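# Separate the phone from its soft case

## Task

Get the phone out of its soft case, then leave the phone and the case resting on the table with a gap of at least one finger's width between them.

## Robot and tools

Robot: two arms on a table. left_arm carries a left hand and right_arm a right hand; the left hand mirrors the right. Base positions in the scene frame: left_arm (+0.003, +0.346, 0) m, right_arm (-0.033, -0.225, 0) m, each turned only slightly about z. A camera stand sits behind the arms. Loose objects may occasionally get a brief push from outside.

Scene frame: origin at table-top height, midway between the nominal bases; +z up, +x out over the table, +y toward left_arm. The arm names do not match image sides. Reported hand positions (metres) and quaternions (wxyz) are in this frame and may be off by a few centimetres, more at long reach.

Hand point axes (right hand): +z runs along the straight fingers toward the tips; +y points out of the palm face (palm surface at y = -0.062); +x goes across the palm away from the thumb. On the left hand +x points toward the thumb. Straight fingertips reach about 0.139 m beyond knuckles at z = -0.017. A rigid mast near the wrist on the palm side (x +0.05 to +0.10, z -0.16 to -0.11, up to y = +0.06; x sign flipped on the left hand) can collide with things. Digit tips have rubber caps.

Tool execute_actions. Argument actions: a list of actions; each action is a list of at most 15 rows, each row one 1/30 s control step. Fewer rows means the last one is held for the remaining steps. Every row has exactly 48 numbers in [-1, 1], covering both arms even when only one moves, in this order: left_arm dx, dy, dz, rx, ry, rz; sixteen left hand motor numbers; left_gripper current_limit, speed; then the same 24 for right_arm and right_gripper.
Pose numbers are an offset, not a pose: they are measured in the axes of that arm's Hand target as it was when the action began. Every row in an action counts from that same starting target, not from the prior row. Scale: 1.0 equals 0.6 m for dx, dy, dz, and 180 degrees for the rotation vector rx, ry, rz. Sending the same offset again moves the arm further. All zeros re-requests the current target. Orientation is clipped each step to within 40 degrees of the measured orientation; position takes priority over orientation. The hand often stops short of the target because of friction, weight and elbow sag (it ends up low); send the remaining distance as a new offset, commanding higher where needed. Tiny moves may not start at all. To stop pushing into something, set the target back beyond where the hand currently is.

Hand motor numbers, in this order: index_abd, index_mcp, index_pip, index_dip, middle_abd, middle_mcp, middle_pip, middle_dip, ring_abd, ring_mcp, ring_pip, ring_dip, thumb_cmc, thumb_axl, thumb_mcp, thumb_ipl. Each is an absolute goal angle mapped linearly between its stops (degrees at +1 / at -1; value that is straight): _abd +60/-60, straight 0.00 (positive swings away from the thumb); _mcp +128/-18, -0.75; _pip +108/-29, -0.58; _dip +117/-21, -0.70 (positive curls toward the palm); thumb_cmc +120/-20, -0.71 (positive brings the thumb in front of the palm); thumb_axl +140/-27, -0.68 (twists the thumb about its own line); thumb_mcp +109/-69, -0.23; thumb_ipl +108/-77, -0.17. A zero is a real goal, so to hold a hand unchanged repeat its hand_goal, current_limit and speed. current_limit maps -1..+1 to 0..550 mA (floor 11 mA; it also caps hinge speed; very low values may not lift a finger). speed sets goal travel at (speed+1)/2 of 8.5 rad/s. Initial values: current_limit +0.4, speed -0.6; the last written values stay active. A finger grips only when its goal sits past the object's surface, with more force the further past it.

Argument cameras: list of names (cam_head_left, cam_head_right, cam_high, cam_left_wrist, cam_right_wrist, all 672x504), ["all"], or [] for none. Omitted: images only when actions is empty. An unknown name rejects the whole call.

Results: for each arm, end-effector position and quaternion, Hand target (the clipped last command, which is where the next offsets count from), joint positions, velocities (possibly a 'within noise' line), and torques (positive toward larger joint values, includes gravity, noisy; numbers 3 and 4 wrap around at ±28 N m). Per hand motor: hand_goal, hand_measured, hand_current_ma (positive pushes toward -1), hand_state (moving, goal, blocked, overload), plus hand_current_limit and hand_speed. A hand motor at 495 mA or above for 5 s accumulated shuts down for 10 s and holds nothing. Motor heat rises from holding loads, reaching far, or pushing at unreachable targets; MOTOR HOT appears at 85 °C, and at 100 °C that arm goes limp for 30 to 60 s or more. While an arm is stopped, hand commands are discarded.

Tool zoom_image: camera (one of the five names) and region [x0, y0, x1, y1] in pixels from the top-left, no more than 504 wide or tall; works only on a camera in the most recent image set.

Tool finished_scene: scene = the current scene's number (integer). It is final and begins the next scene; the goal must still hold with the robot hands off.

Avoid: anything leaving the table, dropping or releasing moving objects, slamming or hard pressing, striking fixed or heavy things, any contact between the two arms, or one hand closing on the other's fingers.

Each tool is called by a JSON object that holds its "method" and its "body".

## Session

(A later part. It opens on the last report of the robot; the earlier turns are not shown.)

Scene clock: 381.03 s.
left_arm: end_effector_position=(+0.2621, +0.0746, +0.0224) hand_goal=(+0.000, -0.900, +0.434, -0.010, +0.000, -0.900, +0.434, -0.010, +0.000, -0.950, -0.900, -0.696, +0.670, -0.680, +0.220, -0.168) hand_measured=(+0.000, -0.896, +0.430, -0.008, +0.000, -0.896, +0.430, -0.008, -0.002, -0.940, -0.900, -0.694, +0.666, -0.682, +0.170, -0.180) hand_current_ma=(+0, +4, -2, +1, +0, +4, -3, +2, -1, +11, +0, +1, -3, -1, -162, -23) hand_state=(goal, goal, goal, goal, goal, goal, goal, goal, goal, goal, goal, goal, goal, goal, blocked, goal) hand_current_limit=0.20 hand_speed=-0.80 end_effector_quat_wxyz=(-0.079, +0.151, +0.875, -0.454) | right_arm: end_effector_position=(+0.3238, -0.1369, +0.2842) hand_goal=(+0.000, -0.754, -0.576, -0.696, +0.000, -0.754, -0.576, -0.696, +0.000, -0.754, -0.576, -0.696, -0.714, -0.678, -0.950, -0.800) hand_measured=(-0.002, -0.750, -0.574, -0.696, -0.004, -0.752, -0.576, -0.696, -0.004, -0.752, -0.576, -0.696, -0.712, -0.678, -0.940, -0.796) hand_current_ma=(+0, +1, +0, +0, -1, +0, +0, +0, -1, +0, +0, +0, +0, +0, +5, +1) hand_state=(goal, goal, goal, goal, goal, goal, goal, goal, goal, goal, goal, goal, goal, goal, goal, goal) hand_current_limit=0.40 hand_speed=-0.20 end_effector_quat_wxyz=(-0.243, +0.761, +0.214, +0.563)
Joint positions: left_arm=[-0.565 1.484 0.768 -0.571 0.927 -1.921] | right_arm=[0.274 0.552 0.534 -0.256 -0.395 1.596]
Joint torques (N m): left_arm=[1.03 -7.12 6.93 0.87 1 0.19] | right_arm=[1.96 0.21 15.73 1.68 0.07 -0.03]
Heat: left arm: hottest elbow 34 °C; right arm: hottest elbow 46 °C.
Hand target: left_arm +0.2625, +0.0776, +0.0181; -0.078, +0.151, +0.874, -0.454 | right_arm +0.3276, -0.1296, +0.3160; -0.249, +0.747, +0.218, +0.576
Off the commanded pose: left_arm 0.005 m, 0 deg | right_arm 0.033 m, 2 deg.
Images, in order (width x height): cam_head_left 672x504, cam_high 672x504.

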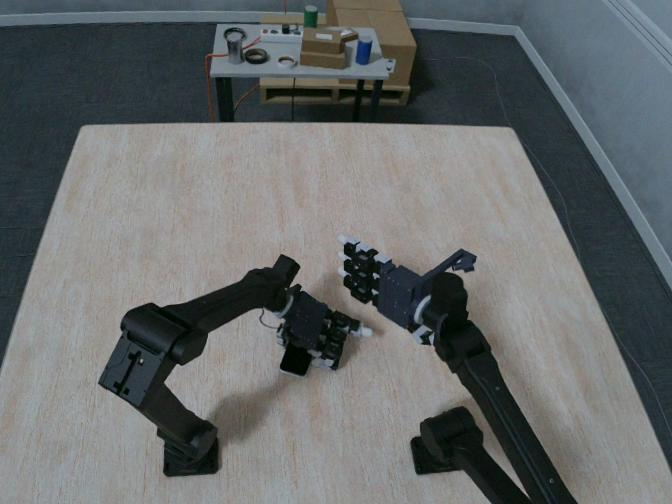

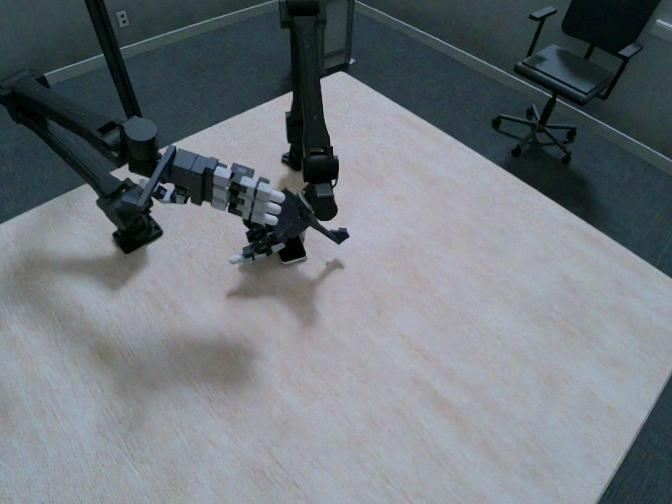

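{"method": "execute_actions", "body": {"actions": [[[0,0,0,0,0,0,0,-0.85,0.455,-0.02,0,-0.85,0.455,-0.02,0,-0.95,-0.9,-0.696,0.671,-0.68,0.24,-0.168,0.2,-0.8,0,0,0,0,0,0,0,-0.754,-0.576,-0.696,0,-0.754,-0.576,-0.696,0,-0.754,-0.576,-0.696,-0.714,-0.678,-0.95,-0.8,0.4,-0.2]],[[0,0,0,0,0,0,0,-0.79,0.479,-0.038,0,-0.79,0.479,-0.038,0,-0.95,-0.9,-0.696,0.671,-0.68,0.26,-0.168,0.2,-0.8,0,0,0,0,0,0,0,-0.754,-0.576,-0.696,0,-0.754,-0.576,-0.696,0,-0.754,-0.576,-0.696,-0.714,-0.678,-0.95,-0.8,0.4,-0.2]]], "cameras": ["cam_head_left","cam_high"]}}

{"method": "zoom_image", "body": {"camera": "cam_high", "region": [250, 210, 330, 270]}}

{"method": "zoom_image", "body": {"camera": "cam_head_left", "region": [260, 290, 350, 380]}}

Scene clock: 387.83 s.
left_arm: end_effector_position=(+0.2616, +0.0737, +0.0230) hand_goal=(+0.000, -0.790, +0.478, -0.038, +0.000, -0.790, +0.478, -0.038, +0.000, -0.950, -0.900, -0.696, +0.670, -0.680, +0.260, -0.168) hand_measured=(+0.000, -0.850, +0.446, -0.040, +0.000, -0.852, +0.442, -0.042, -0.002, -0.940, -0.900, -0.694, +0.664, -0.682, +0.174, -0.200) hand_current_ma=(+0, -159, -60, -2, +0, -167, -72, -3, -1, +11, +0, +1, -7, -3, -330, -93) hand_state=(goal, blocked, blocked, goal, goal, blocked, blocked, goal, goal, goal, goal, goal, goal, goal, blocked, blocked) hand_current_limit=0.20 hand_speed=-0.80 end_effector_quat_wxyz=(-0.079, +0.152, +0.873, -0.456) | right_arm: end_effector_position=(+0.3238, -0.1369, +0.2842) hand_goal=(+0.000, -0.754, -0.576, -0.696, +0.000, -0.754, -0.576, -0.696, +0.000, -0.754, -0.576, -0.696, -0.714, -0.678, -0.950, -0.800) hand_measured=(-0.002, -0.750, -0.574, -0.696, -0.004, -0.752, -0.576, -0.696, -0.004, -0.752, -0.576, -0.696, -0.712, -0.678, -0.940, -0.796) hand_current_ma=(+0, +1, +0, +0, -1, +0, +0, +0, -1, +0, +0, +0, +0, +0, +5, +1) hand_state=(goal, goal, goal, goal, goal, goal, goal, goal, goal, goal, goal, goal, goal, goal, goal, goal) hand_current_limit=0.40 hand_speed=-0.20 end_effector_quat_wxyz=(-0.243, +0.761, +0.214, +0.563)
Joint positions: left_arm=[-0.565 1.484 0.768 -0.571 0.934 -1.919] | right_arm=[0.274 0.552 0.534 -0.256 -0.395 1.596]
Joint torques (N m): left_arm=[1.03 -7.06 6.91 0.85 0.73 0.17] | right_arm=[1.9 0.21 15.73 1.68 0.07 -0.03]
Motor temperatures (°C): left_arm=[25 25 34 24 26 25] | right_arm=[27 27 47 27 27 25]
Heat: left arm: hottest elbow 34 °C; right arm: hottest elbow 47 °C.
Hand target: left_arm +0.2626, +0.0777, +0.0181; -0.078, +0.151, +0.875, -0.454 | right_arm +0.3276, -0.1296, +0.3160; -0.249, +0.747, +0.218, +0.576
Off the commanded pose: left_arm 0.006 m, 0 deg | right_arm 0.033 m, 2 deg.
Images, in order (width x height): cam_head_left 672x504, cam_high 672x504.

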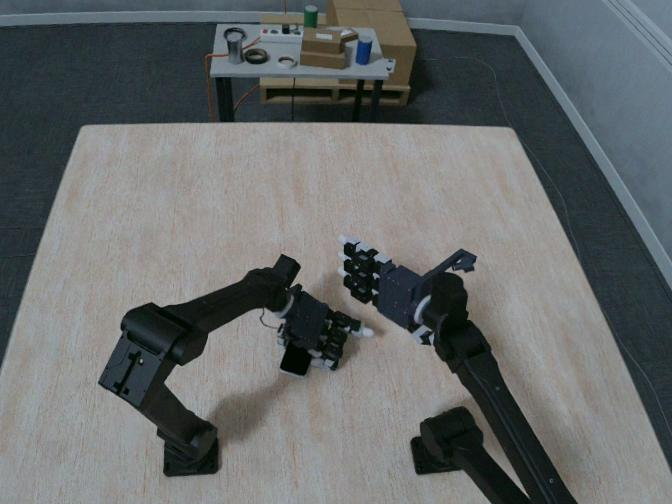

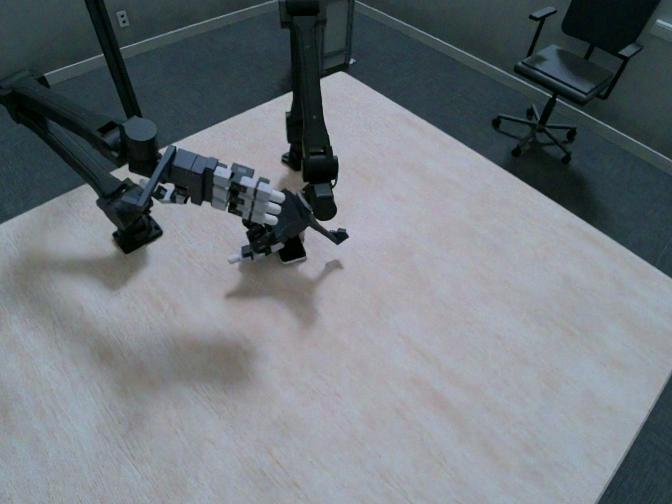

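Scaled by 6.300 from the camera's 672x504 image, which has a finer 960x720 frame.

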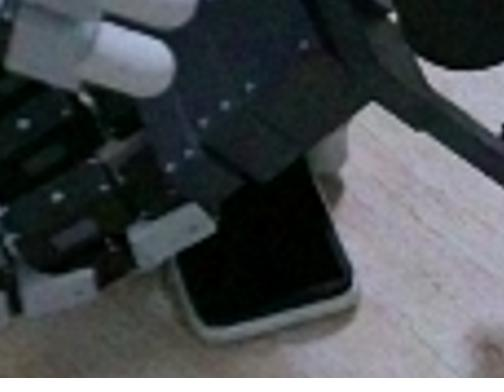

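Scaled by 5.600 from the camera's 672x504 image, which has a finer 960x720 frame.

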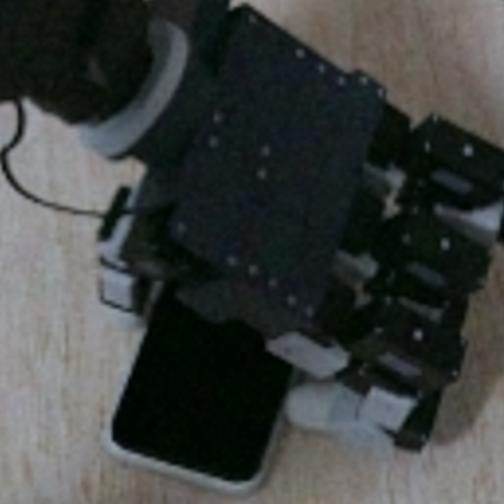

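{"method": "execute_actions", "body": {"actions": [[[0,-0.034,-0.024,0,0,0,0,-0.79,0.479,-0.038,0,-0.79,0.479,-0.038,0,-0.95,-0.9,-0.696,0.671,-0.68,0.26,-0.168,0.2,-0.8,0,0,0,0,0,0,0,-0.754,-0.576,-0.696,0,-0.754,-0.576,-0.696,0,-0.754,-0.576,-0.696,-0.714,-0.678,-0.95,-0.8,0.4,-0.2]],[[0,-0.034,-0.024,0,0,0,0,-0.79,0.479,-0.038,0,-0.79,0.479,-0.038,0,-0.95,-0.9,-0.696,0.671,-0.68,0.26,-0.168,0.2,-0.8,0,0,0,0,0,0,0,-0.754,-0.576,-0.696,0,-0.754,-0.576,-0.696,0,-0.754,-0.576,-0.696,-0.714,-0.678,-0.95,-0.8,0.4,-0.2]]], "cameras": ["cam_head_left","cam_head_right","cam_high"]}}

{"method": "zoom_image", "body": {"camera": "cam_high", "region": [250, 210, 330, 270]}}

{"method": "zoom_image", "body": {"camera": "cam_head_left", "region": [260, 290, 350, 390]}}

Scene clock: 395.83 s.
left_arm: end_effector_position=(+0.2390, +0.0887, +0.0462) hand_goal=(+0.000, -0.790, +0.478, -0.038, +0.000, -0.790, +0.478, -0.038, +0.000, -0.950, -0.900, -0.696, +0.670, -0.680, +0.260, -0.168) hand_measured=(+0.000, -0.834, +0.446, -0.046, +0.000, -0.832, +0.442, -0.050, -0.002, -0.940, -0.900, -0.694, +0.664, -0.682, +0.174, -0.200) hand_current_ma=(+0, -102, -60, -10, +0, -97, -72, -16, -1, +11, +0, +1, -7, -3, -330, -93) hand_state=(goal, blocked, blocked, goal, goal, blocked, blocked, goal, goal, goal, goal, goal, goal, goal, blocked, blocked) hand_current_limit=0.20 hand_speed=-0.80 end_effector_quat_wxyz=(-0.105, +0.138, +0.880, -0.443) | right_arm: end_effector_position=(+0.3238, -0.1369, +0.2842) hand_goal=(+0.000, -0.754, -0.576, -0.696, +0.000, -0.754, -0.576, -0.696, +0.000, -0.754, -0.576, -0.696, -0.714, -0.678, -0.950, -0.800) hand_measured=(-0.002, -0.750, -0.574, -0.696, -0.004, -0.752, -0.576, -0.696, -0.004, -0.752, -0.576, -0.696, -0.712, -0.678, -0.940, -0.796) hand_current_ma=(+0, +1, +0, +0, -1, +0, +0, +0, -1, +0, +0, +0, +0, +0, +5, +1) hand_state=(goal, goal, goal, goal, goal, goal, goal, goal, goal, goal, goal, goal, goal, goal, goal, goal) hand_current_limit=0.40 hand_speed=-0.20 end_effector_quat_wxyz=(-0.243, +0.761, +0.214, +0.563)
Joint positions: left_arm=[-0.565 1.407 0.768 -0.716 0.928 -1.916] | right_arm=[0.274 0.552 0.534 -0.256 -0.395 1.596]
Joint torques (N m): left_arm=[1.03 -7.88 11.93 0.23 0.97 0.12] | right_arm=[1.9 0.21 15.73 1.68 0.07 -0.03]
Heat: left arm: hottest elbow 33 °C; right arm: hottest elbow 47 °C.
Hand target: left_arm +0.2626, +0.0778, +0.0680; -0.079, +0.151, +0.874, -0.454 | right_arm +0.3276, -0.1296, +0.3160; -0.249, +0.747, +0.218, +0.576
Off the commanded pose: left_arm 0.034 m, 4 deg | right_arm 0.033 m, 2 deg.
Images, in order (width x height): cam_head_left 672x504, cam_head_right 672x504, cam_high 672x504.

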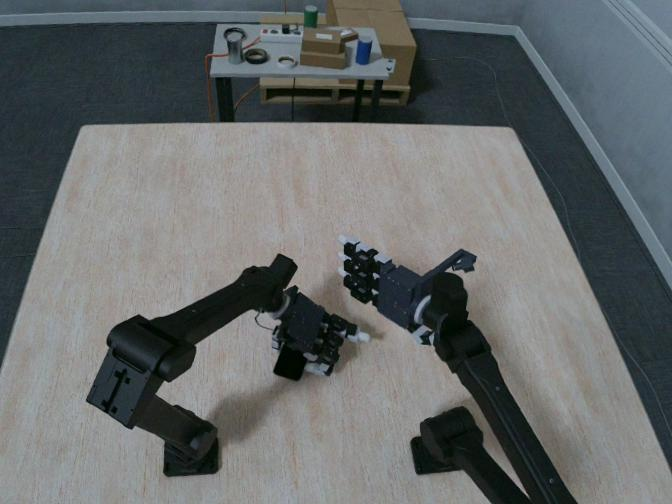

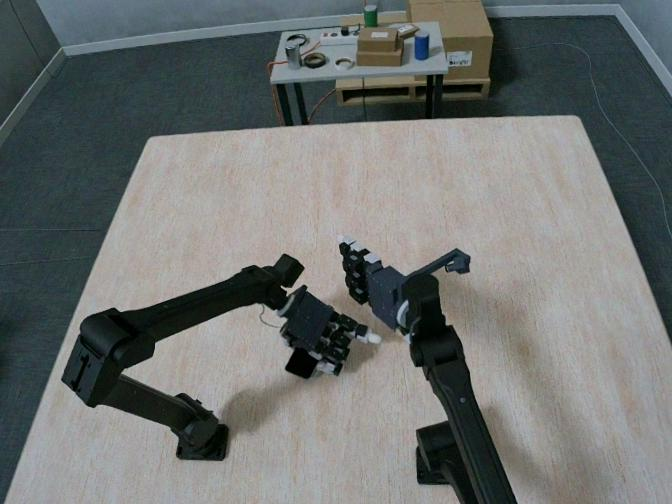

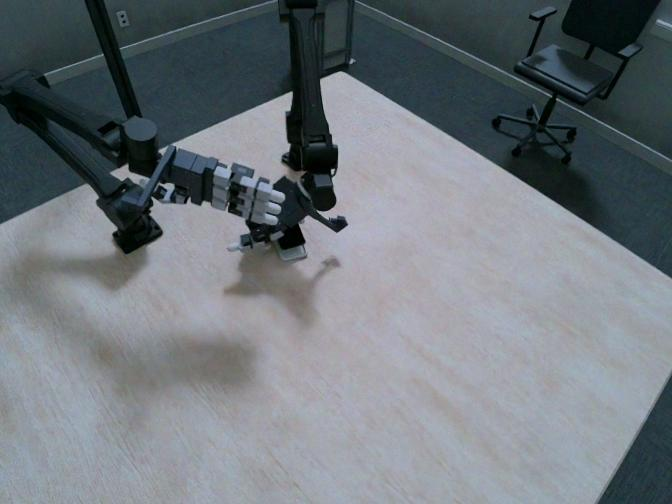

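Scaled by 6.300 from the camera's 672x504 image, which has a finer 960x720 frame.

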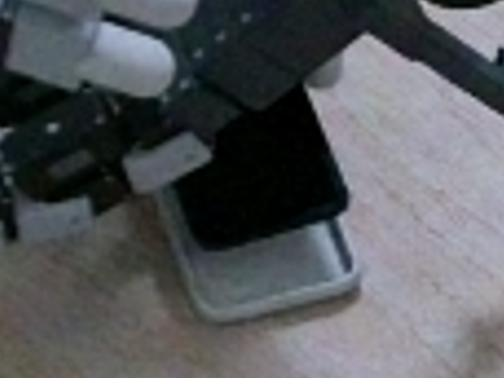

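Scaled by 5.040 from the camera's 672x504 image, which has a finer 960x720 frame.

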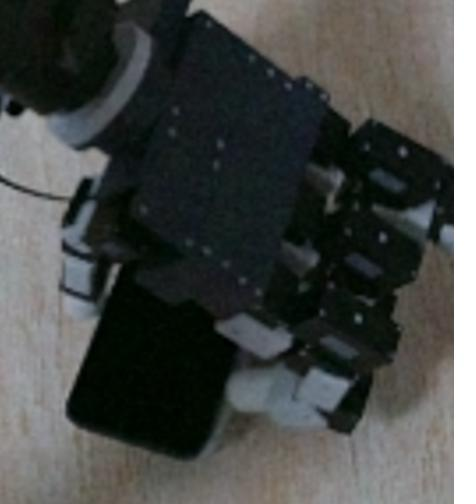

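{"method": "execute_actions", "body": {"actions": [[[0,-0.034,-0.024,0,0,0,0,-0.79,0.479,-0.038,0,-0.79,0.479,-0.038,0,-0.95,-0.9,-0.696,0.671,-0.68,0.26,-0.168,0.2,-0.8,0,0,0,0,0,0,0,-0.754,-0.576,-0.696,0,-0.754,-0.576,-0.696,0,-0.754,-0.576,-0.696,-0.714,-0.678,-0.95,-0.8,0.4,-0.2]],[[0,-0.034,-0.024,0,0,0,0,-0.79,0.479,-0.038,0,-0.79,0.479,-0.038,0,-0.95,-0.9,-0.696,0.671,-0.68,0.26,-0.168,0.2,-0.8,0,0,0,0,0,0,0,-0.754,-0.576,-0.696,0,-0.754,-0.576,-0.696,0,-0.754,-0.576,-0.696,-0.714,-0.678,-0.95,-0.8,0.4,-0.2]]], "cameras": ["cam_head_left","cam_head_right","cam_high"]}}

{"method": "zoom_image", "body": {"camera": "cam_high", "region": [250, 200, 330, 270]}}

{"method": "zoom_image", "body": {"camera": "cam_head_left", "region": [260, 290, 350, 390]}}

Scene clock: 403.47 s.
left_arm: end_effector_position=(+0.2378, +0.0895, +0.0919) hand_goal=(+0.000, -0.790, +0.478, -0.038, +0.000, -0.790, +0.478, -0.038, +0.000, -0.950, -0.900, -0.696, +0.670, -0.680, +0.260, -0.168) hand_measured=(+0.000, -0.834, +0.446, -0.046, +0.000, -0.832, +0.442, -0.050, -0.002, -0.940, -0.900, -0.694, +0.664, -0.682, +0.174, -0.200) hand_current_ma=(+0, -102, -60, -10, +0, -97, -72, -16, -1, +11, +0, +1, -7, -3, -330, -93) hand_state=(goal, blocked, blocked, goal, goal, blocked, blocked, goal, goal, goal, goal, goal, goal, goal, blocked, blocked) hand_current_limit=0.20 hand_speed=-0.80 end_effector_quat_wxyz=(-0.108, +0.137, +0.880, -0.441) | right_arm: end_effector_position=(+0.3238, -0.1369, +0.2842) hand_goal=(+0.000, -0.754, -0.576, -0.696, +0.000, -0.754, -0.576, -0.696, +0.000, -0.754, -0.576, -0.696, -0.714, -0.678, -0.950, -0.800) hand_measured=(-0.002, -0.750, -0.574, -0.696, -0.004, -0.752, -0.576, -0.696, -0.004, -0.752, -0.576, -0.696, -0.712, -0.678, -0.940, -0.796) hand_current_ma=(+0, +1, +0, +0, -1, +0, +0, +0, -1, +0, +0, +0, +0, +0, +5, +1) hand_state=(goal, goal, goal, goal, goal, goal, goal, goal, goal, goal, goal, goal, goal, goal, goal, goal) hand_current_limit=0.40 hand_speed=-0.20 end_effector_quat_wxyz=(-0.243, +0.761, +0.214, +0.563)
Joint positions: left_arm=[-0.565 1.331 0.836 -0.868 0.927 -1.916] | right_arm=[0.274 0.552 0.534 -0.256 -0.395 1.596]
Joint torques (N m): left_arm=[1.03 -7.36 13.37 0.31 0.98 0.13] | right_arm=[1.96 0.21 15.73 1.68 0.07 -0.03]
Heat: left arm: hottest elbow 34 °C; right arm: hottest elbow 47 °C.
Hand target: left_arm +0.2626, +0.0779, +0.1180; -0.078, +0.151, +0.874, -0.454 | right_arm +0.3276, -0.1296, +0.3160; -0.249, +0.747, +0.218, +0.576
Off the commanded pose: left_arm 0.038 m, 4 deg | right_arm 0.033 m, 2 deg.
Images, in order (width x height): cam_head_left 672x504, cam_head_right 672x504, cam_high 672x504.

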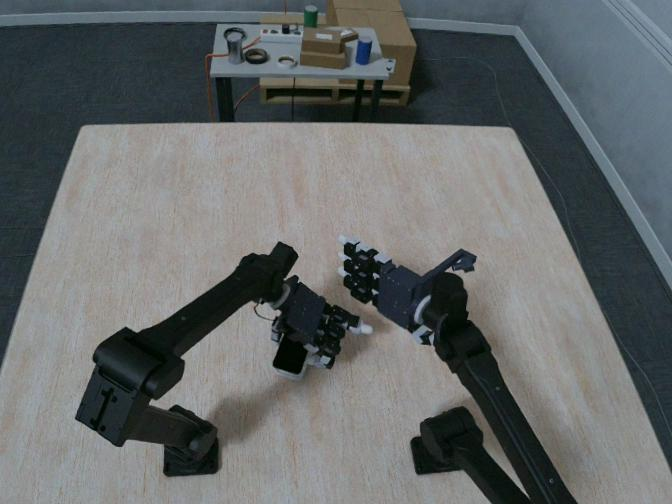

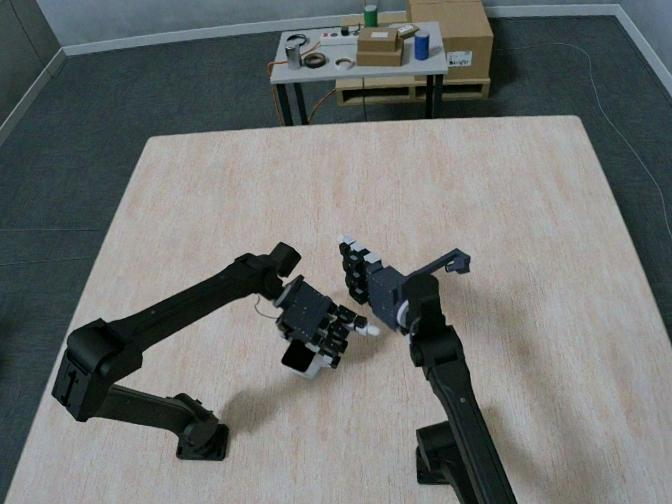

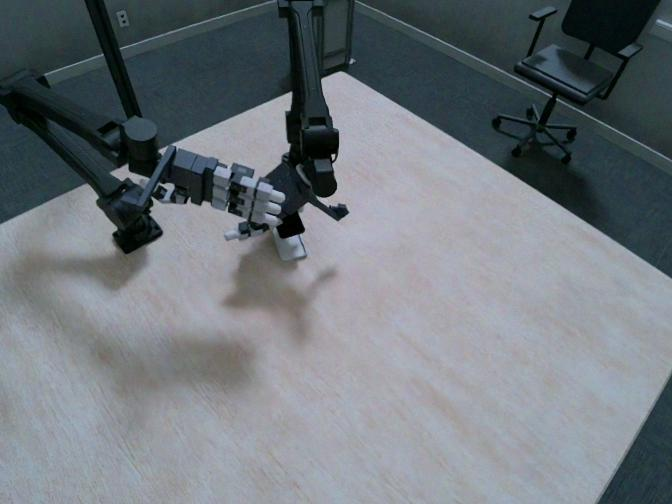

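Scaled by 6.300 from the camera's 672x504 image, which has a finer 960x720 frame.

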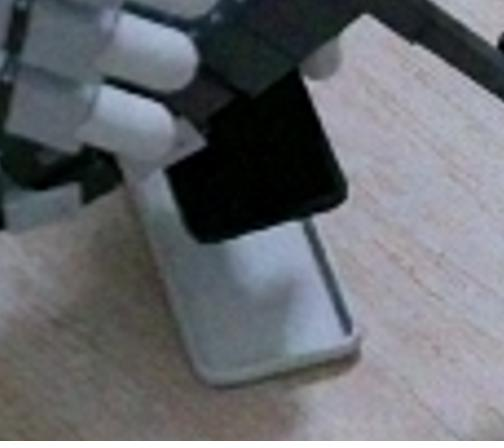

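Scaled by 5.040 from the camera's 672x504 image, which has a finer 960x720 frame.

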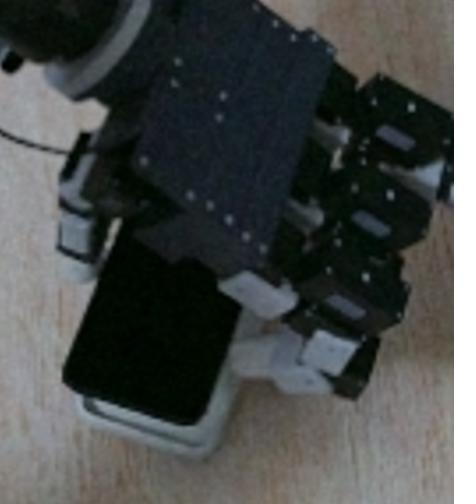

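{"method": "execute_actions", "body": {"actions": [[[-0.115,0.0135,-0.019,0,0,0,0,-0.79,0.479,-0.038,0,-0.79,0.479,-0.038,0,-0.95,-0.9,-0.696,0.671,-0.68,0.26,-0.168,0.2,-0.8,0,0,0,0,0,0,0,-0.754,-0.576,-0.696,0,-0.754,-0.576,-0.696,0,-0.754,-0.576,-0.696,-0.714,-0.678,-0.95,-0.8,0.4,-0.2]],[[-0.115,0.0135,-0.019,0,0,0,0,-0.79,0.479,-0.038,0,-0.79,0.479,-0.038,0,-0.95,-0.9,-0.696,0.671,-0.68,0.26,-0.168,0.2,-0.8,0,0,0,0,0,0,0,-0.754,-0.576,-0.696,0,-0.754,-0.576,-0.696,0,-0.754,-0.576,-0.696,-0.714,-0.678,-0.95,-0.8,0.4,-0.2]],[[-0.115,0.0135,-0.019,0,0,0,0,-0.79,0.479,-0.038,0,-0.79,0.479,-0.038,0,-0.95,-0.9,-0.696,0.671,-0.68,0.26,-0.168,0.2,-0.8,0,0,0,0,0,0,0,-0.754,-0.576,-0.696,0,-0.754,-0.576,-0.696,0,-0.754,-0.576,-0.696,-0.714,-0.678,-0.95,-0.8,0.4,-0.2]]], "cameras": ["cam_head_left","cam_head_right","cam_high"]}}

{"method": "zoom_image", "body": {"camera": "cam_high", "region": [230, 170, 390, 300]}}

{"method": "zoom_image", "body": {"camera": "cam_head_left", "region": [260, 230, 400, 390]}}

Scene clock: 415.47 s.
left_arm: end_effector_position=(+0.4475, +0.0568, +0.0920) hand_goal=(+0.000, -0.790, +0.478, -0.038, +0.000, -0.790, +0.478, -0.038, +0.000, -0.950, -0.900, -0.696, +0.670, -0.680, +0.260, -0.168) hand_measured=(+0.000, -0.832, +0.446, -0.046, +0.000, -0.832, +0.442, -0.050, -0.002, -0.940, -0.900, -0.694, +0.664, -0.684, +0.174, -0.200) hand_current_ma=(+0, -98, -60, -10, +0, -92, -72, -16, -1, +11, +0, +1, -6, -3, -330, -93) hand_state=(goal, blocked, blocked, goal, goal, blocked, blocked, goal, goal, goal, goal, goal, goal, goal, blocked, blocked) hand_current_limit=0.20 hand_speed=-0.80 end_effector_quat_wxyz=(-0.106, +0.134, +0.879, -0.444) | right_arm: end_effector_position=(+0.3238, -0.1369, +0.2842) hand_goal=(+0.000, -0.754, -0.576, -0.696, +0.000, -0.754, -0.576, -0.696, +0.000, -0.754, -0.576, -0.696, -0.714, -0.678, -0.950, -0.800) hand_measured=(-0.002, -0.750, -0.574, -0.696, -0.004, -0.752, -0.576, -0.696, -0.004, -0.752, -0.576, -0.696, -0.712, -0.678, -0.940, -0.796) hand_current_ma=(+0, +1, +0, +0, -1, +0, +0, +0, -1, +0, +0, +0, +0, +0, +5, +1) hand_state=(goal, goal, goal, goal, goal, goal, goal, goal, goal, goal, goal, goal, goal, goal, goal, goal) hand_current_limit=0.40 hand_speed=-0.20 end_effector_quat_wxyz=(-0.243, +0.761, +0.214, +0.563)
Joint positions: left_arm=[-0.415 1.856 1.479 -1.176 0.949 -1.675] | right_arm=[0.274 0.552 0.534 -0.256 -0.395 1.596]
Joint torques (N m): left_arm=[0.73 -13.27 13.74 -0.14 1.17 0.18] | right_arm=[1.9 0.21 15.73 1.68 0.07 -0.03]
Heat: left arm: hottest elbow 35 °C; right arm: hottest elbow 48 °C.
Hand target: left_arm +0.4718, +0.0482, +0.1177; -0.078, +0.150, +0.874, -0.454 | right_arm +0.3276, -0.1296, +0.3160; -0.249, +0.747, +0.218, +0.576
Off the commanded pose: left_arm 0.036 m, 4 deg | right_arm 0.033 m, 2 deg.
Images, in order (width x height): cam_head_left 672x504, cam_head_right 672x504, cam_high 672x504.

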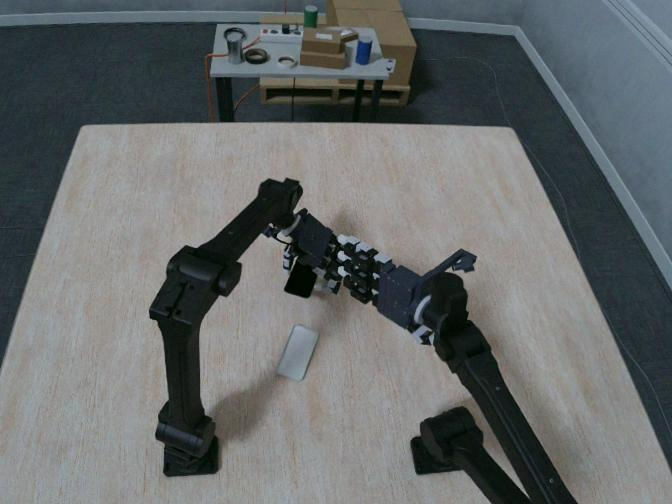

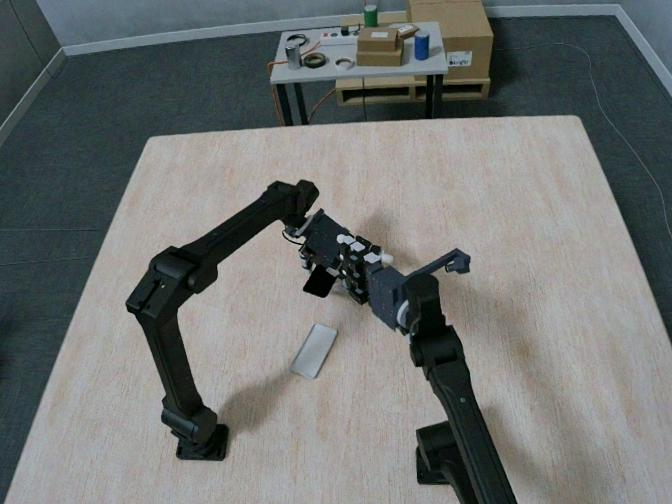

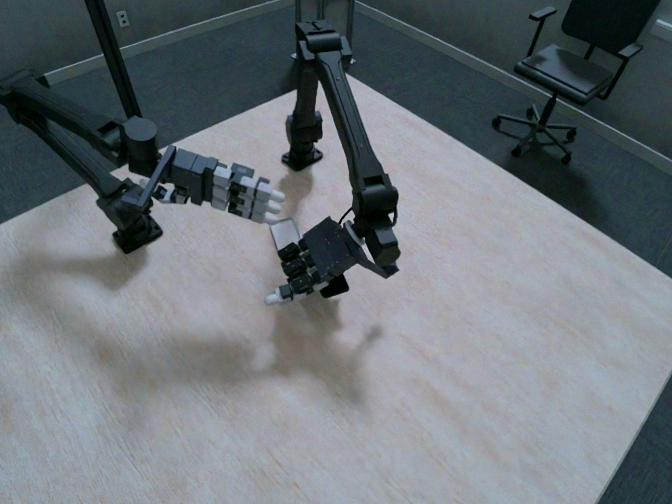

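Scaled by 3.150 from the camera's 672x504 image, which has a finer 960x720 frame.

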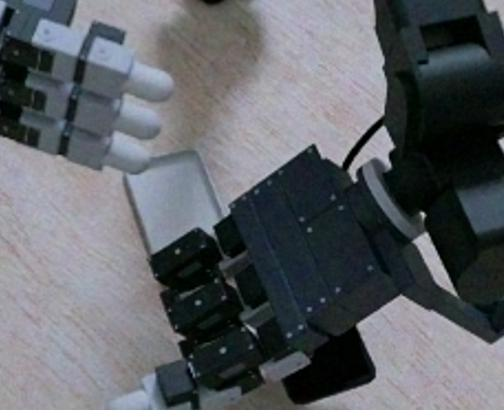

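Scaled by 3.150 from the camera's 672x504 image, which has a finer 960x720 frame.

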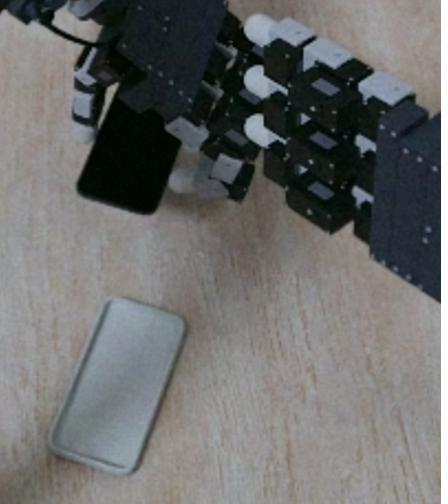

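{"method": "execute_actions", "body": {"actions": [[[-0.0655,0.049,0.017,0.005,-0.0106,0.019,0,-0.79,0.479,-0.038,0,-0.79,0.479,-0.038,0,-0.95,-0.9,-0.696,0.671,-0.68,0.26,-0.168,0.2,-0.8,0,0,0,0,0,0,0,-0.754,-0.576,-0.696,0,-0.754,-0.576,-0.696,0,-0.754,-0.576,-0.696,-0.714,-0.678,-0.95,-0.8,0.4,-0.2]]]}}

Scene clock: 426.50 s.
left_arm: end_effector_position=(+0.4788, +0.0505, +0.0571) hand_goal=(+0.000, -0.790, +0.478, -0.038, +0.000, -0.790, +0.478, -0.038, +0.000, -0.950, -0.900, -0.696, +0.670, -0.680, +0.260, -0.168) hand_measured=(+0.000, -0.832, +0.446, -0.046, +0.000, -0.832, +0.442, -0.050, -0.002, -0.940, -0.900, -0.694, +0.664, -0.684, +0.174, -0.200) hand_current_ma=(+0, -98, -60, -10, +0, -92, -72, -16, -1, +11, +0, +1, -7, -3, -330, -93) hand_state=(goal, blocked, blocked, goal, goal, blocked, blocked, goal, goal, goal, goal, goal, goal, goal, blocked, blocked) hand_current_limit=0.20 hand_speed=-0.80 end_effector_quat_wxyz=(-0.095, +0.149, +0.874, -0.454) | right_arm: end_effector_position=(+0.3238, -0.1369, +0.2842) hand_goal=(+0.000, -0.754, -0.576, -0.696, +0.000, -0.754, -0.576, -0.696, +0.000, -0.754, -0.576, -0.696, -0.714, -0.678, -0.950, -0.800) hand_measured=(-0.002, -0.750, -0.574, -0.696, -0.004, -0.752, -0.576, -0.696, -0.004, -0.752, -0.576, -0.696, -0.712, -0.678, -0.940, -0.796) hand_current_ma=(+0, +1, +0, +0, -1, +0, +0, +0, -1, +0, +0, +0, +0, +0, +5, +1) hand_state=(goal, goal, goal, goal, goal, goal, goal, goal, goal, goal, goal, goal, goal, goal, goal, goal) hand_current_limit=0.40 hand_speed=-0.20 end_effector_quat_wxyz=(-0.243, +0.761, +0.214, +0.563)
Joint positions: left_arm=[-0.4 1.956 1.534 -1.135 0.964 -1.624] | right_arm=[0.274 0.552 0.534 -0.256 -0.395 1.596]
Joint torques (N m): left_arm=[1.26 -15.09 13.49 0.57 1.2 0.13] | right_arm=[1.9 0.21 15.73 1.68 0.07 -0.03]
Heat: left arm: hottest elbow 38 °C; right arm: hottest elbow 48 °C.
Hand target: left_arm +0.5118, +0.0431, +0.0878; -0.051, +0.168, +0.867, -0.466 | right_arm +0.3276, -0.1296, +0.3160; -0.249, +0.747, +0.218, +0.576
Off the commanded pose: left_arm 0.046 m, 6 deg | right_arm 0.033 m, 2 deg.

{"method": "execute_actions", "body": {"actions": [[[0.0023,0.0275,0.0187,0,0,0.005,0,-0.79,0.479,-0.038,0,-0.79,0.479,-0.038,0,-0.95,-0.9,-0.696,0.671,-0.68,0.26,-0.168,0.2,-0.8,0,0,0,0,0,0,0,-0.754,-0.576,-0.696,0,-0.754,-0.576,-0.696,0,-0.754,-0.576,-0.696,-0.714,-0.678,-0.95,-0.8,0.4,-0.2]]], "cameras": ["cam_head_left","cam_high"]}}

{"method": "zoom_image", "body": {"camera": "cam_high", "region": [270, 220, 390, 320]}}

{"method": "zoom_image", "body": {"camera": "cam_head_left", "region": [260, 230, 380, 390]}}

Scene clock: 439.97 s.
left_arm: end_effector_position=(+0.4892, +0.0465, +0.0511) hand_goal=(+0.000, -0.790, +0.478, -0.038, +0.000, -0.790, +0.478, -0.038, +0.000, -0.950, -0.900, -0.696, +0.670, -0.680, +0.260, -0.168) hand_measured=(+0.000, -0.832, +0.446, -0.046, +0.000, -0.832, +0.442, -0.050, -0.002, -0.940, -0.900, -0.694, +0.664, -0.684, +0.174, -0.200) hand_current_ma=(+0, -98, -60, -10, +0, -92, -72, -16, -1, +11, +0, +1, -7, -3, -330, -93) hand_state=(goal, blocked, blocked, goal, goal, blocked, blocked, goal, goal, goal, goal, goal, goal, goal, blocked, blocked) hand_current_limit=0.20 hand_speed=-0.80 end_effector_quat_wxyz=(-0.077, +0.163, +0.871, -0.457) | right_arm: end_effector_position=(+0.3238, -0.1369, +0.2842) hand_goal=(+0.000, -0.754, -0.576, -0.696, +0.000, -0.754, -0.576, -0.696, +0.000, -0.754, -0.576, -0.696, -0.714, -0.678, -0.950, -0.800) hand_measured=(-0.002, -0.750, -0.574, -0.696, -0.004, -0.752, -0.576, -0.696, -0.004, -0.752, -0.576, -0.696, -0.712, -0.678, -0.940, -0.796) hand_current_ma=(+0, +1, +0, +0, -1, +0, +0, +0, -1, +0, +0, +0, +0, +0, +5, +1) hand_state=(goal, goal, goal, goal, goal, goal, goal, goal, goal, goal, goal, goal, goal, goal, goal, goal) hand_current_limit=0.40 hand_speed=-0.20 end_effector_quat_wxyz=(-0.243, +0.761, +0.214, +0.563)
Joint positions: left_arm=[-0.4 1.965 1.534 -1.091 0.964 -1.61] | right_arm=[0.274 0.552 0.534 -0.256 -0.395 1.596]
Joint torques (N m): left_arm=[1.26 -14.39 11.49 0.66 1.2 0.17] | right_arm=[1.96 0.21 15.73 1.66 0.07 -0.03]
Motor temperatures (°C): left_arm=[25 26 41 24 27 25] | right_arm=[27 27 48 27 27 25]
Heat: left arm: hottest elbow 41 °C; right arm: hottest elbow 48 °C.
Hand target: left_arm +0.5117, +0.0432, +0.0677; -0.048, +0.175, +0.866, -0.466 | right_arm +0.3276, -0.1296, +0.3160; -0.249, +0.747, +0.218, +0.576
Off the commanded pose: left_arm 0.028 m, 4 deg | right_arm 0.033 m, 2 deg.
Images, in order (width x height): cam_head_left 672x504, cam_high 672x504.

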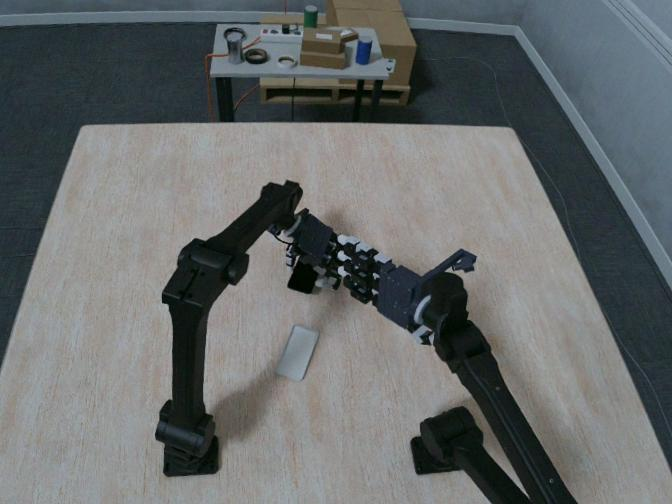

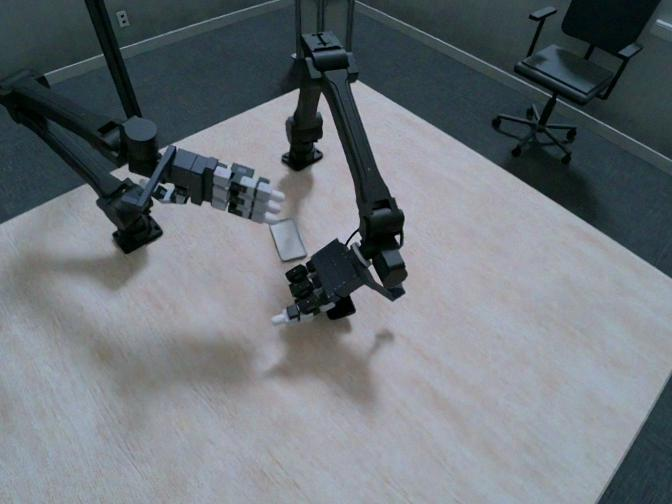

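Scaled by 4.200 from the camera's 672x504 image, which has a finer 960x720 frame.

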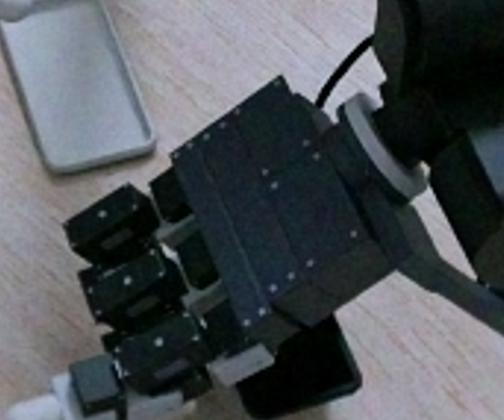

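Scaled by 3.150 from the camera's 672x504 image, which has a finer 960x720 frame.

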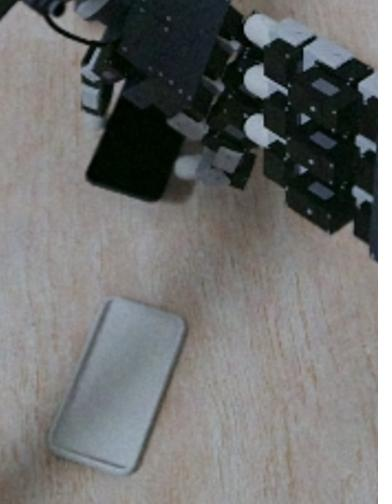

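{"method": "execute_actions", "body": {"actions": [[[0.0023,0.0275,0.0187,0,0,-0.004,0,-0.79,0.479,-0.038,0,-0.79,0.479,-0.038,0,-0.95,-0.9,-0.696,0.671,-0.68,0.26,-0.168,0.2,-0.8,0,0,0,0,0,0,0,-0.754,-0.576,-0.696,0,-0.754,-0.576,-0.696,0,-0.754,-0.576,-0.696,-0.714,-0.678,-0.95,-0.8,0.4,-0.2]]]}}

Scene clock: 443.87 s.
left_arm: end_effector_position=(+0.4960, +0.0435, +0.0337) hand_goal=(+0.000, -0.790, +0.478, -0.038, +0.000, -0.790, +0.478, -0.038, +0.000, -0.950, -0.900, -0.696, +0.670, -0.680, +0.260, -0.168) hand_measured=(+0.000, -0.832, +0.446, -0.046, +0.000, -0.832, +0.442, -0.050, -0.002, -0.940, -0.900, -0.694, +0.664, -0.684, +0.174, -0.200) hand_current_ma=(+0, -98, -60, -10, +0, -92, -72, -16, -1, +11, +0, +1, -7, -3, -330, -93) hand_state=(goal, blocked, blocked, goal, goal, blocked, blocked, goal, goal, goal, goal, goal, goal, goal, blocked, blocked) hand_current_limit=0.20 hand_speed=-0.80 end_effector_quat_wxyz=(-0.072, +0.165, +0.870, -0.459) | right_arm: end_effector_position=(+0.3238, -0.1369, +0.2842) hand_goal=(+0.000, -0.754, -0.576, -0.696, +0.000, -0.754, -0.576, -0.696, +0.000, -0.754, -0.576, -0.696, -0.714, -0.678, -0.950, -0.800) hand_measured=(-0.002, -0.750, -0.574, -0.696, -0.004, -0.752, -0.576, -0.696, -0.004, -0.752, -0.576, -0.696, -0.712, -0.678, -0.940, -0.796) hand_current_ma=(+0, +1, +0, +0, -1, +0, +0, +0, -1, +0, +0, +0, +0, +0, +5, +1) hand_state=(goal, goal, goal, goal, goal, goal, goal, goal, goal, goal, goal, goal, goal, goal, goal, goal) hand_current_limit=0.40 hand_speed=-0.20 end_effector_quat_wxyz=(-0.243, +0.761, +0.214, +0.563)
Joint positions: left_arm=[-0.4 1.997 1.534 -1.049 0.965 -1.61] | right_arm=[0.274 0.552 0.534 -0.256 -0.395 1.596]
Joint torques (N m): left_arm=[1.2 -14.97 10.11 0.76 1.16 0.04] | right_arm=[1.9 0.21 15.73 1.68 0.07 -0.03]
Heat: left arm: hottest elbow 41 °C; right arm: hottest elbow 49 °C.
Hand target: left_arm +0.5120, +0.0431, +0.0478; -0.051, +0.170, +0.867, -0.466 | right_arm +0.3276, -0.1296, +0.3160; -0.249, +0.747, +0.218, +0.576
Off the commanded pose: left_arm 0.021 m, 3 deg | right_arm 0.033 m, 2 deg.

{"method": "execute_actions", "body": {"actions": [[[0.001,0.0137,0.0093,0,0,-0.009,0,-0.79,0.479,-0.038,0,-0.79,0.479,-0.038,0,-0.95,-0.9,-0.696,0.671,-0.68,0.26,-0.168,0.2,-0.8,0,0,0,0,0,0,0,-0.754,-0.576,-0.696,0,-0.754,-0.576,-0.696,0,-0.754,-0.576,-0.696,-0.714,-0.678,-0.95,-0.8,0.4,-0.2]]], "cameras": ["cam_head_left","cam_high"]}}

{"method": "zoom_image", "body": {"camera": "cam_high", "region": [300, 240, 380, 320]}}

{"method": "zoom_image", "body": {"camera": "cam_head_left", "region": [270, 230, 350, 310]}}

Scene clock: 450.93 s.
left_arm: end_effector_position=(+0.4972, +0.0427, +0.0260) hand_goal=(+0.000, -0.790, +0.478, -0.038, +0.000, -0.790, +0.478, -0.038, +0.000, -0.950, -0.900, -0.696, +0.670, -0.680, +0.260, -0.168) hand_measured=(+0.000, -0.832, +0.446, -0.046, +0.000, -0.832, +0.442, -0.050, -0.002, -0.940, -0.900, -0.694, +0.664, -0.684, +0.174, -0.200) hand_current_ma=(+0, -98, -60, -10, +0, -92, -72, -16, -1, +11, +0, +1, -7, -3, -330, -93) hand_state=(goal, blocked, blocked, goal, goal, blocked, blocked, goal, goal, goal, goal, goal, goal, goal, blocked, blocked) hand_current_limit=0.20 hand_speed=-0.80 end_effector_quat_wxyz=(-0.074, +0.161, +0.871, -0.459) | right_arm: end_effector_position=(+0.3238, -0.1369, +0.2842) hand_goal=(+0.000, -0.754, -0.576, -0.696, +0.000, -0.754, -0.576, -0.696, +0.000, -0.754, -0.576, -0.696, -0.714, -0.678, -0.950, -0.800) hand_measured=(-0.002, -0.750, -0.574, -0.696, -0.004, -0.752, -0.576, -0.696, -0.004, -0.752, -0.576, -0.696, -0.712, -0.678, -0.940, -0.796) hand_current_ma=(+0, +1, +0, +0, -1, +0, +0, +0, -1, +0, +0, +0, +0, +0, +5, +1) hand_state=(goal, goal, goal, goal, goal, goal, goal, goal, goal, goal, goal, goal, goal, goal, goal, goal) hand_current_limit=0.40 hand_speed=-0.20 end_effector_quat_wxyz=(-0.243, +0.761, +0.214, +0.563)
Joint positions: left_arm=[-0.4 2.011 1.534 -1.033 0.966 -1.622] | right_arm=[0.274 0.552 0.534 -0.256 -0.395 1.596]
Joint torques (N m): left_arm=[1.32 -14.86 10.04 0.8 1.14 -0.12] | right_arm=[1.9 0.21 15.75 1.68 0.07 -0.03]
Heat: left arm: hottest elbow 40 °C; right arm: hottest elbow 49 °C.
Hand target: left_arm +0.5121, +0.0431, +0.0380; -0.057, +0.157, +0.869, -0.465 | right_arm +0.3276, -0.1296, +0.3160; -0.249, +0.747, +0.218, +0.576
Off the commanded pose: left_arm 0.019 m, 2 deg | right_arm 0.033 m, 2 deg.
Images, in order (width x height): cam_head_left 672x504, cam_high 672x504.

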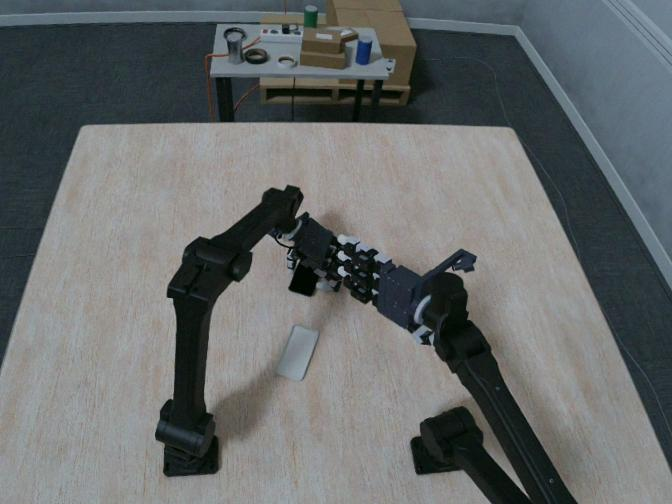

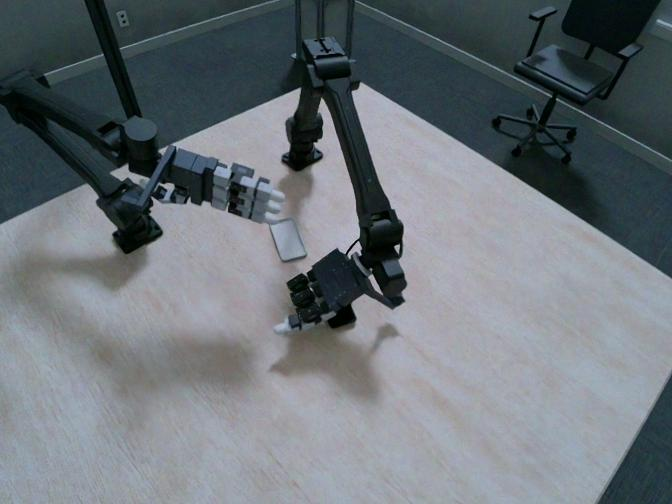

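Scaled by 6.300 from the camera's 672x504 image, which has a finer 960x720 frame.

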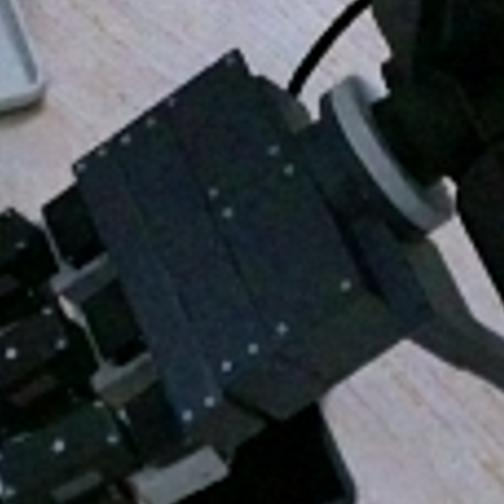

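Scaled by 6.300 from the camera's 672x504 image, which has a finer 960x720 frame.

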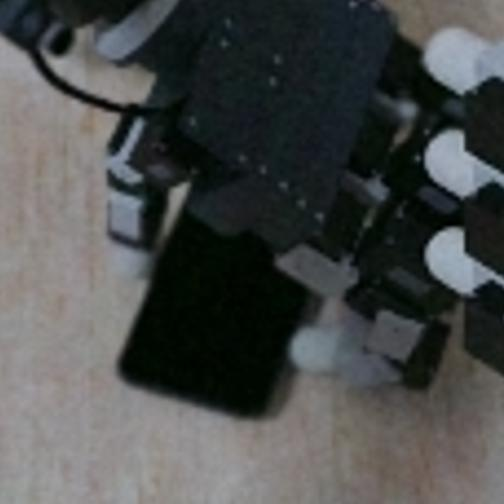

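{"method": "execute_actions", "body": {"actions": [[[0.0008,0.011,0.0075,0,0,-0.004,0,-0.79,0.479,-0.038,0,-0.79,0.479,-0.038,0,-0.95,-0.9,-0.696,0.671,-0.68,0.26,-0.168,0.2,-0.8,0,0,0,0,0,0,0,-0.754,-0.576,-0.696,0,-0.754,-0.576,-0.696,0,-0.754,-0.576,-0.696,-0.714,-0.678,-0.95,-0.8,0.4,-0.2]]], "cameras": ["cam_head_left"]}}

{"method": "zoom_image", "body": {"camera": "cam_head_left", "region": [270, 230, 350, 310]}}

Scene clock: 454.80 s.
left_arm: end_effector_position=(+0.4976, +0.0418, +0.0256) hand_goal=(+0.000, -0.790, +0.478, -0.038, +0.000, -0.790, +0.478, -0.038, +0.000, -0.950, -0.900, -0.696, +0.670, -0.680, +0.260, -0.168) hand_measured=(+0.000, -0.832, +0.446, -0.046, +0.000, -0.832, +0.442, -0.050, -0.002, -0.940, -0.900, -0.694, +0.662, -0.684, +0.174, -0.200) hand_current_ma=(+0, -98, -60, -10, +0, -92, -72, -16, -1, +11, +0, +1, -7, -3, -330, -93) hand_state=(goal, blocked, blocked, goal, goal, blocked, blocked, goal, goal, goal, goal, goal, goal, goal, blocked, blocked) hand_current_limit=0.20 hand_speed=-0.80 end_effector_quat_wxyz=(-0.075, +0.154, +0.871, -0.460) | right_arm: end_effector_position=(+0.3238, -0.1369, +0.2842) hand_goal=(+0.000, -0.754, -0.576, -0.696, +0.000, -0.754, -0.576, -0.696, +0.000, -0.754, -0.576, -0.696, -0.714, -0.678, -0.950, -0.800) hand_measured=(-0.002, -0.750, -0.574, -0.696, -0.004, -0.752, -0.576, -0.696, -0.004, -0.752, -0.576, -0.696, -0.712, -0.678, -0.940, -0.796) hand_current_ma=(+0, +1, +0, +0, -1, +0, +0, +0, -1, +0, +0, +0, +0, +0, +5, +1) hand_state=(goal, goal, goal, goal, goal, goal, goal, goal, goal, goal, goal, goal, goal, goal, goal, goal) hand_current_limit=0.40 hand_speed=-0.20 end_effector_quat_wxyz=(-0.243, +0.761, +0.214, +0.563)
Joint positions: left_arm=[-0.4 2.012 1.534 -1.023 0.968 -1.642] | right_arm=[0.274 0.552 0.534 -0.256 -0.395 1.596]
Joint torques (N m): left_arm=[1.38 -14.15 9.72 0.95 1.05 -0.05] | right_arm=[1.9 0.21 15.73 1.68 0.07 -0.03]
Heat: left arm: hottest elbow 40 °C; right arm: hottest elbow 49 °C.
Hand target: left_arm +0.5120, +0.0431, +0.0299; -0.060, +0.152, +0.870, -0.465 | right_arm +0.3276, -0.1296, +0.3160; -0.249, +0.747, +0.218, +0.576
Off the commanded pose: left_arm 0.015 m, 2 deg | right_arm 0.033 m, 2 deg.
Images, in order (width x height): cam_head_left 672x504.

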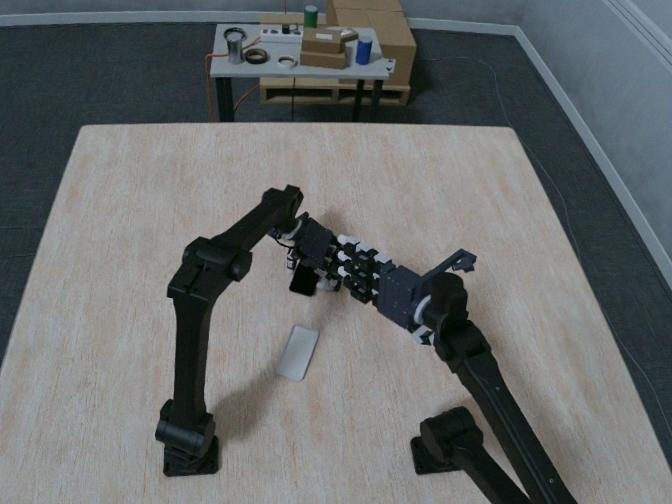

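Scaled by 6.300 from the camera's 672x504 image, which has a finer 960x720 frame.

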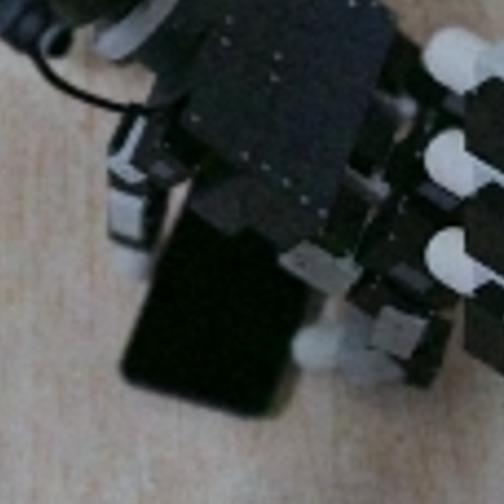

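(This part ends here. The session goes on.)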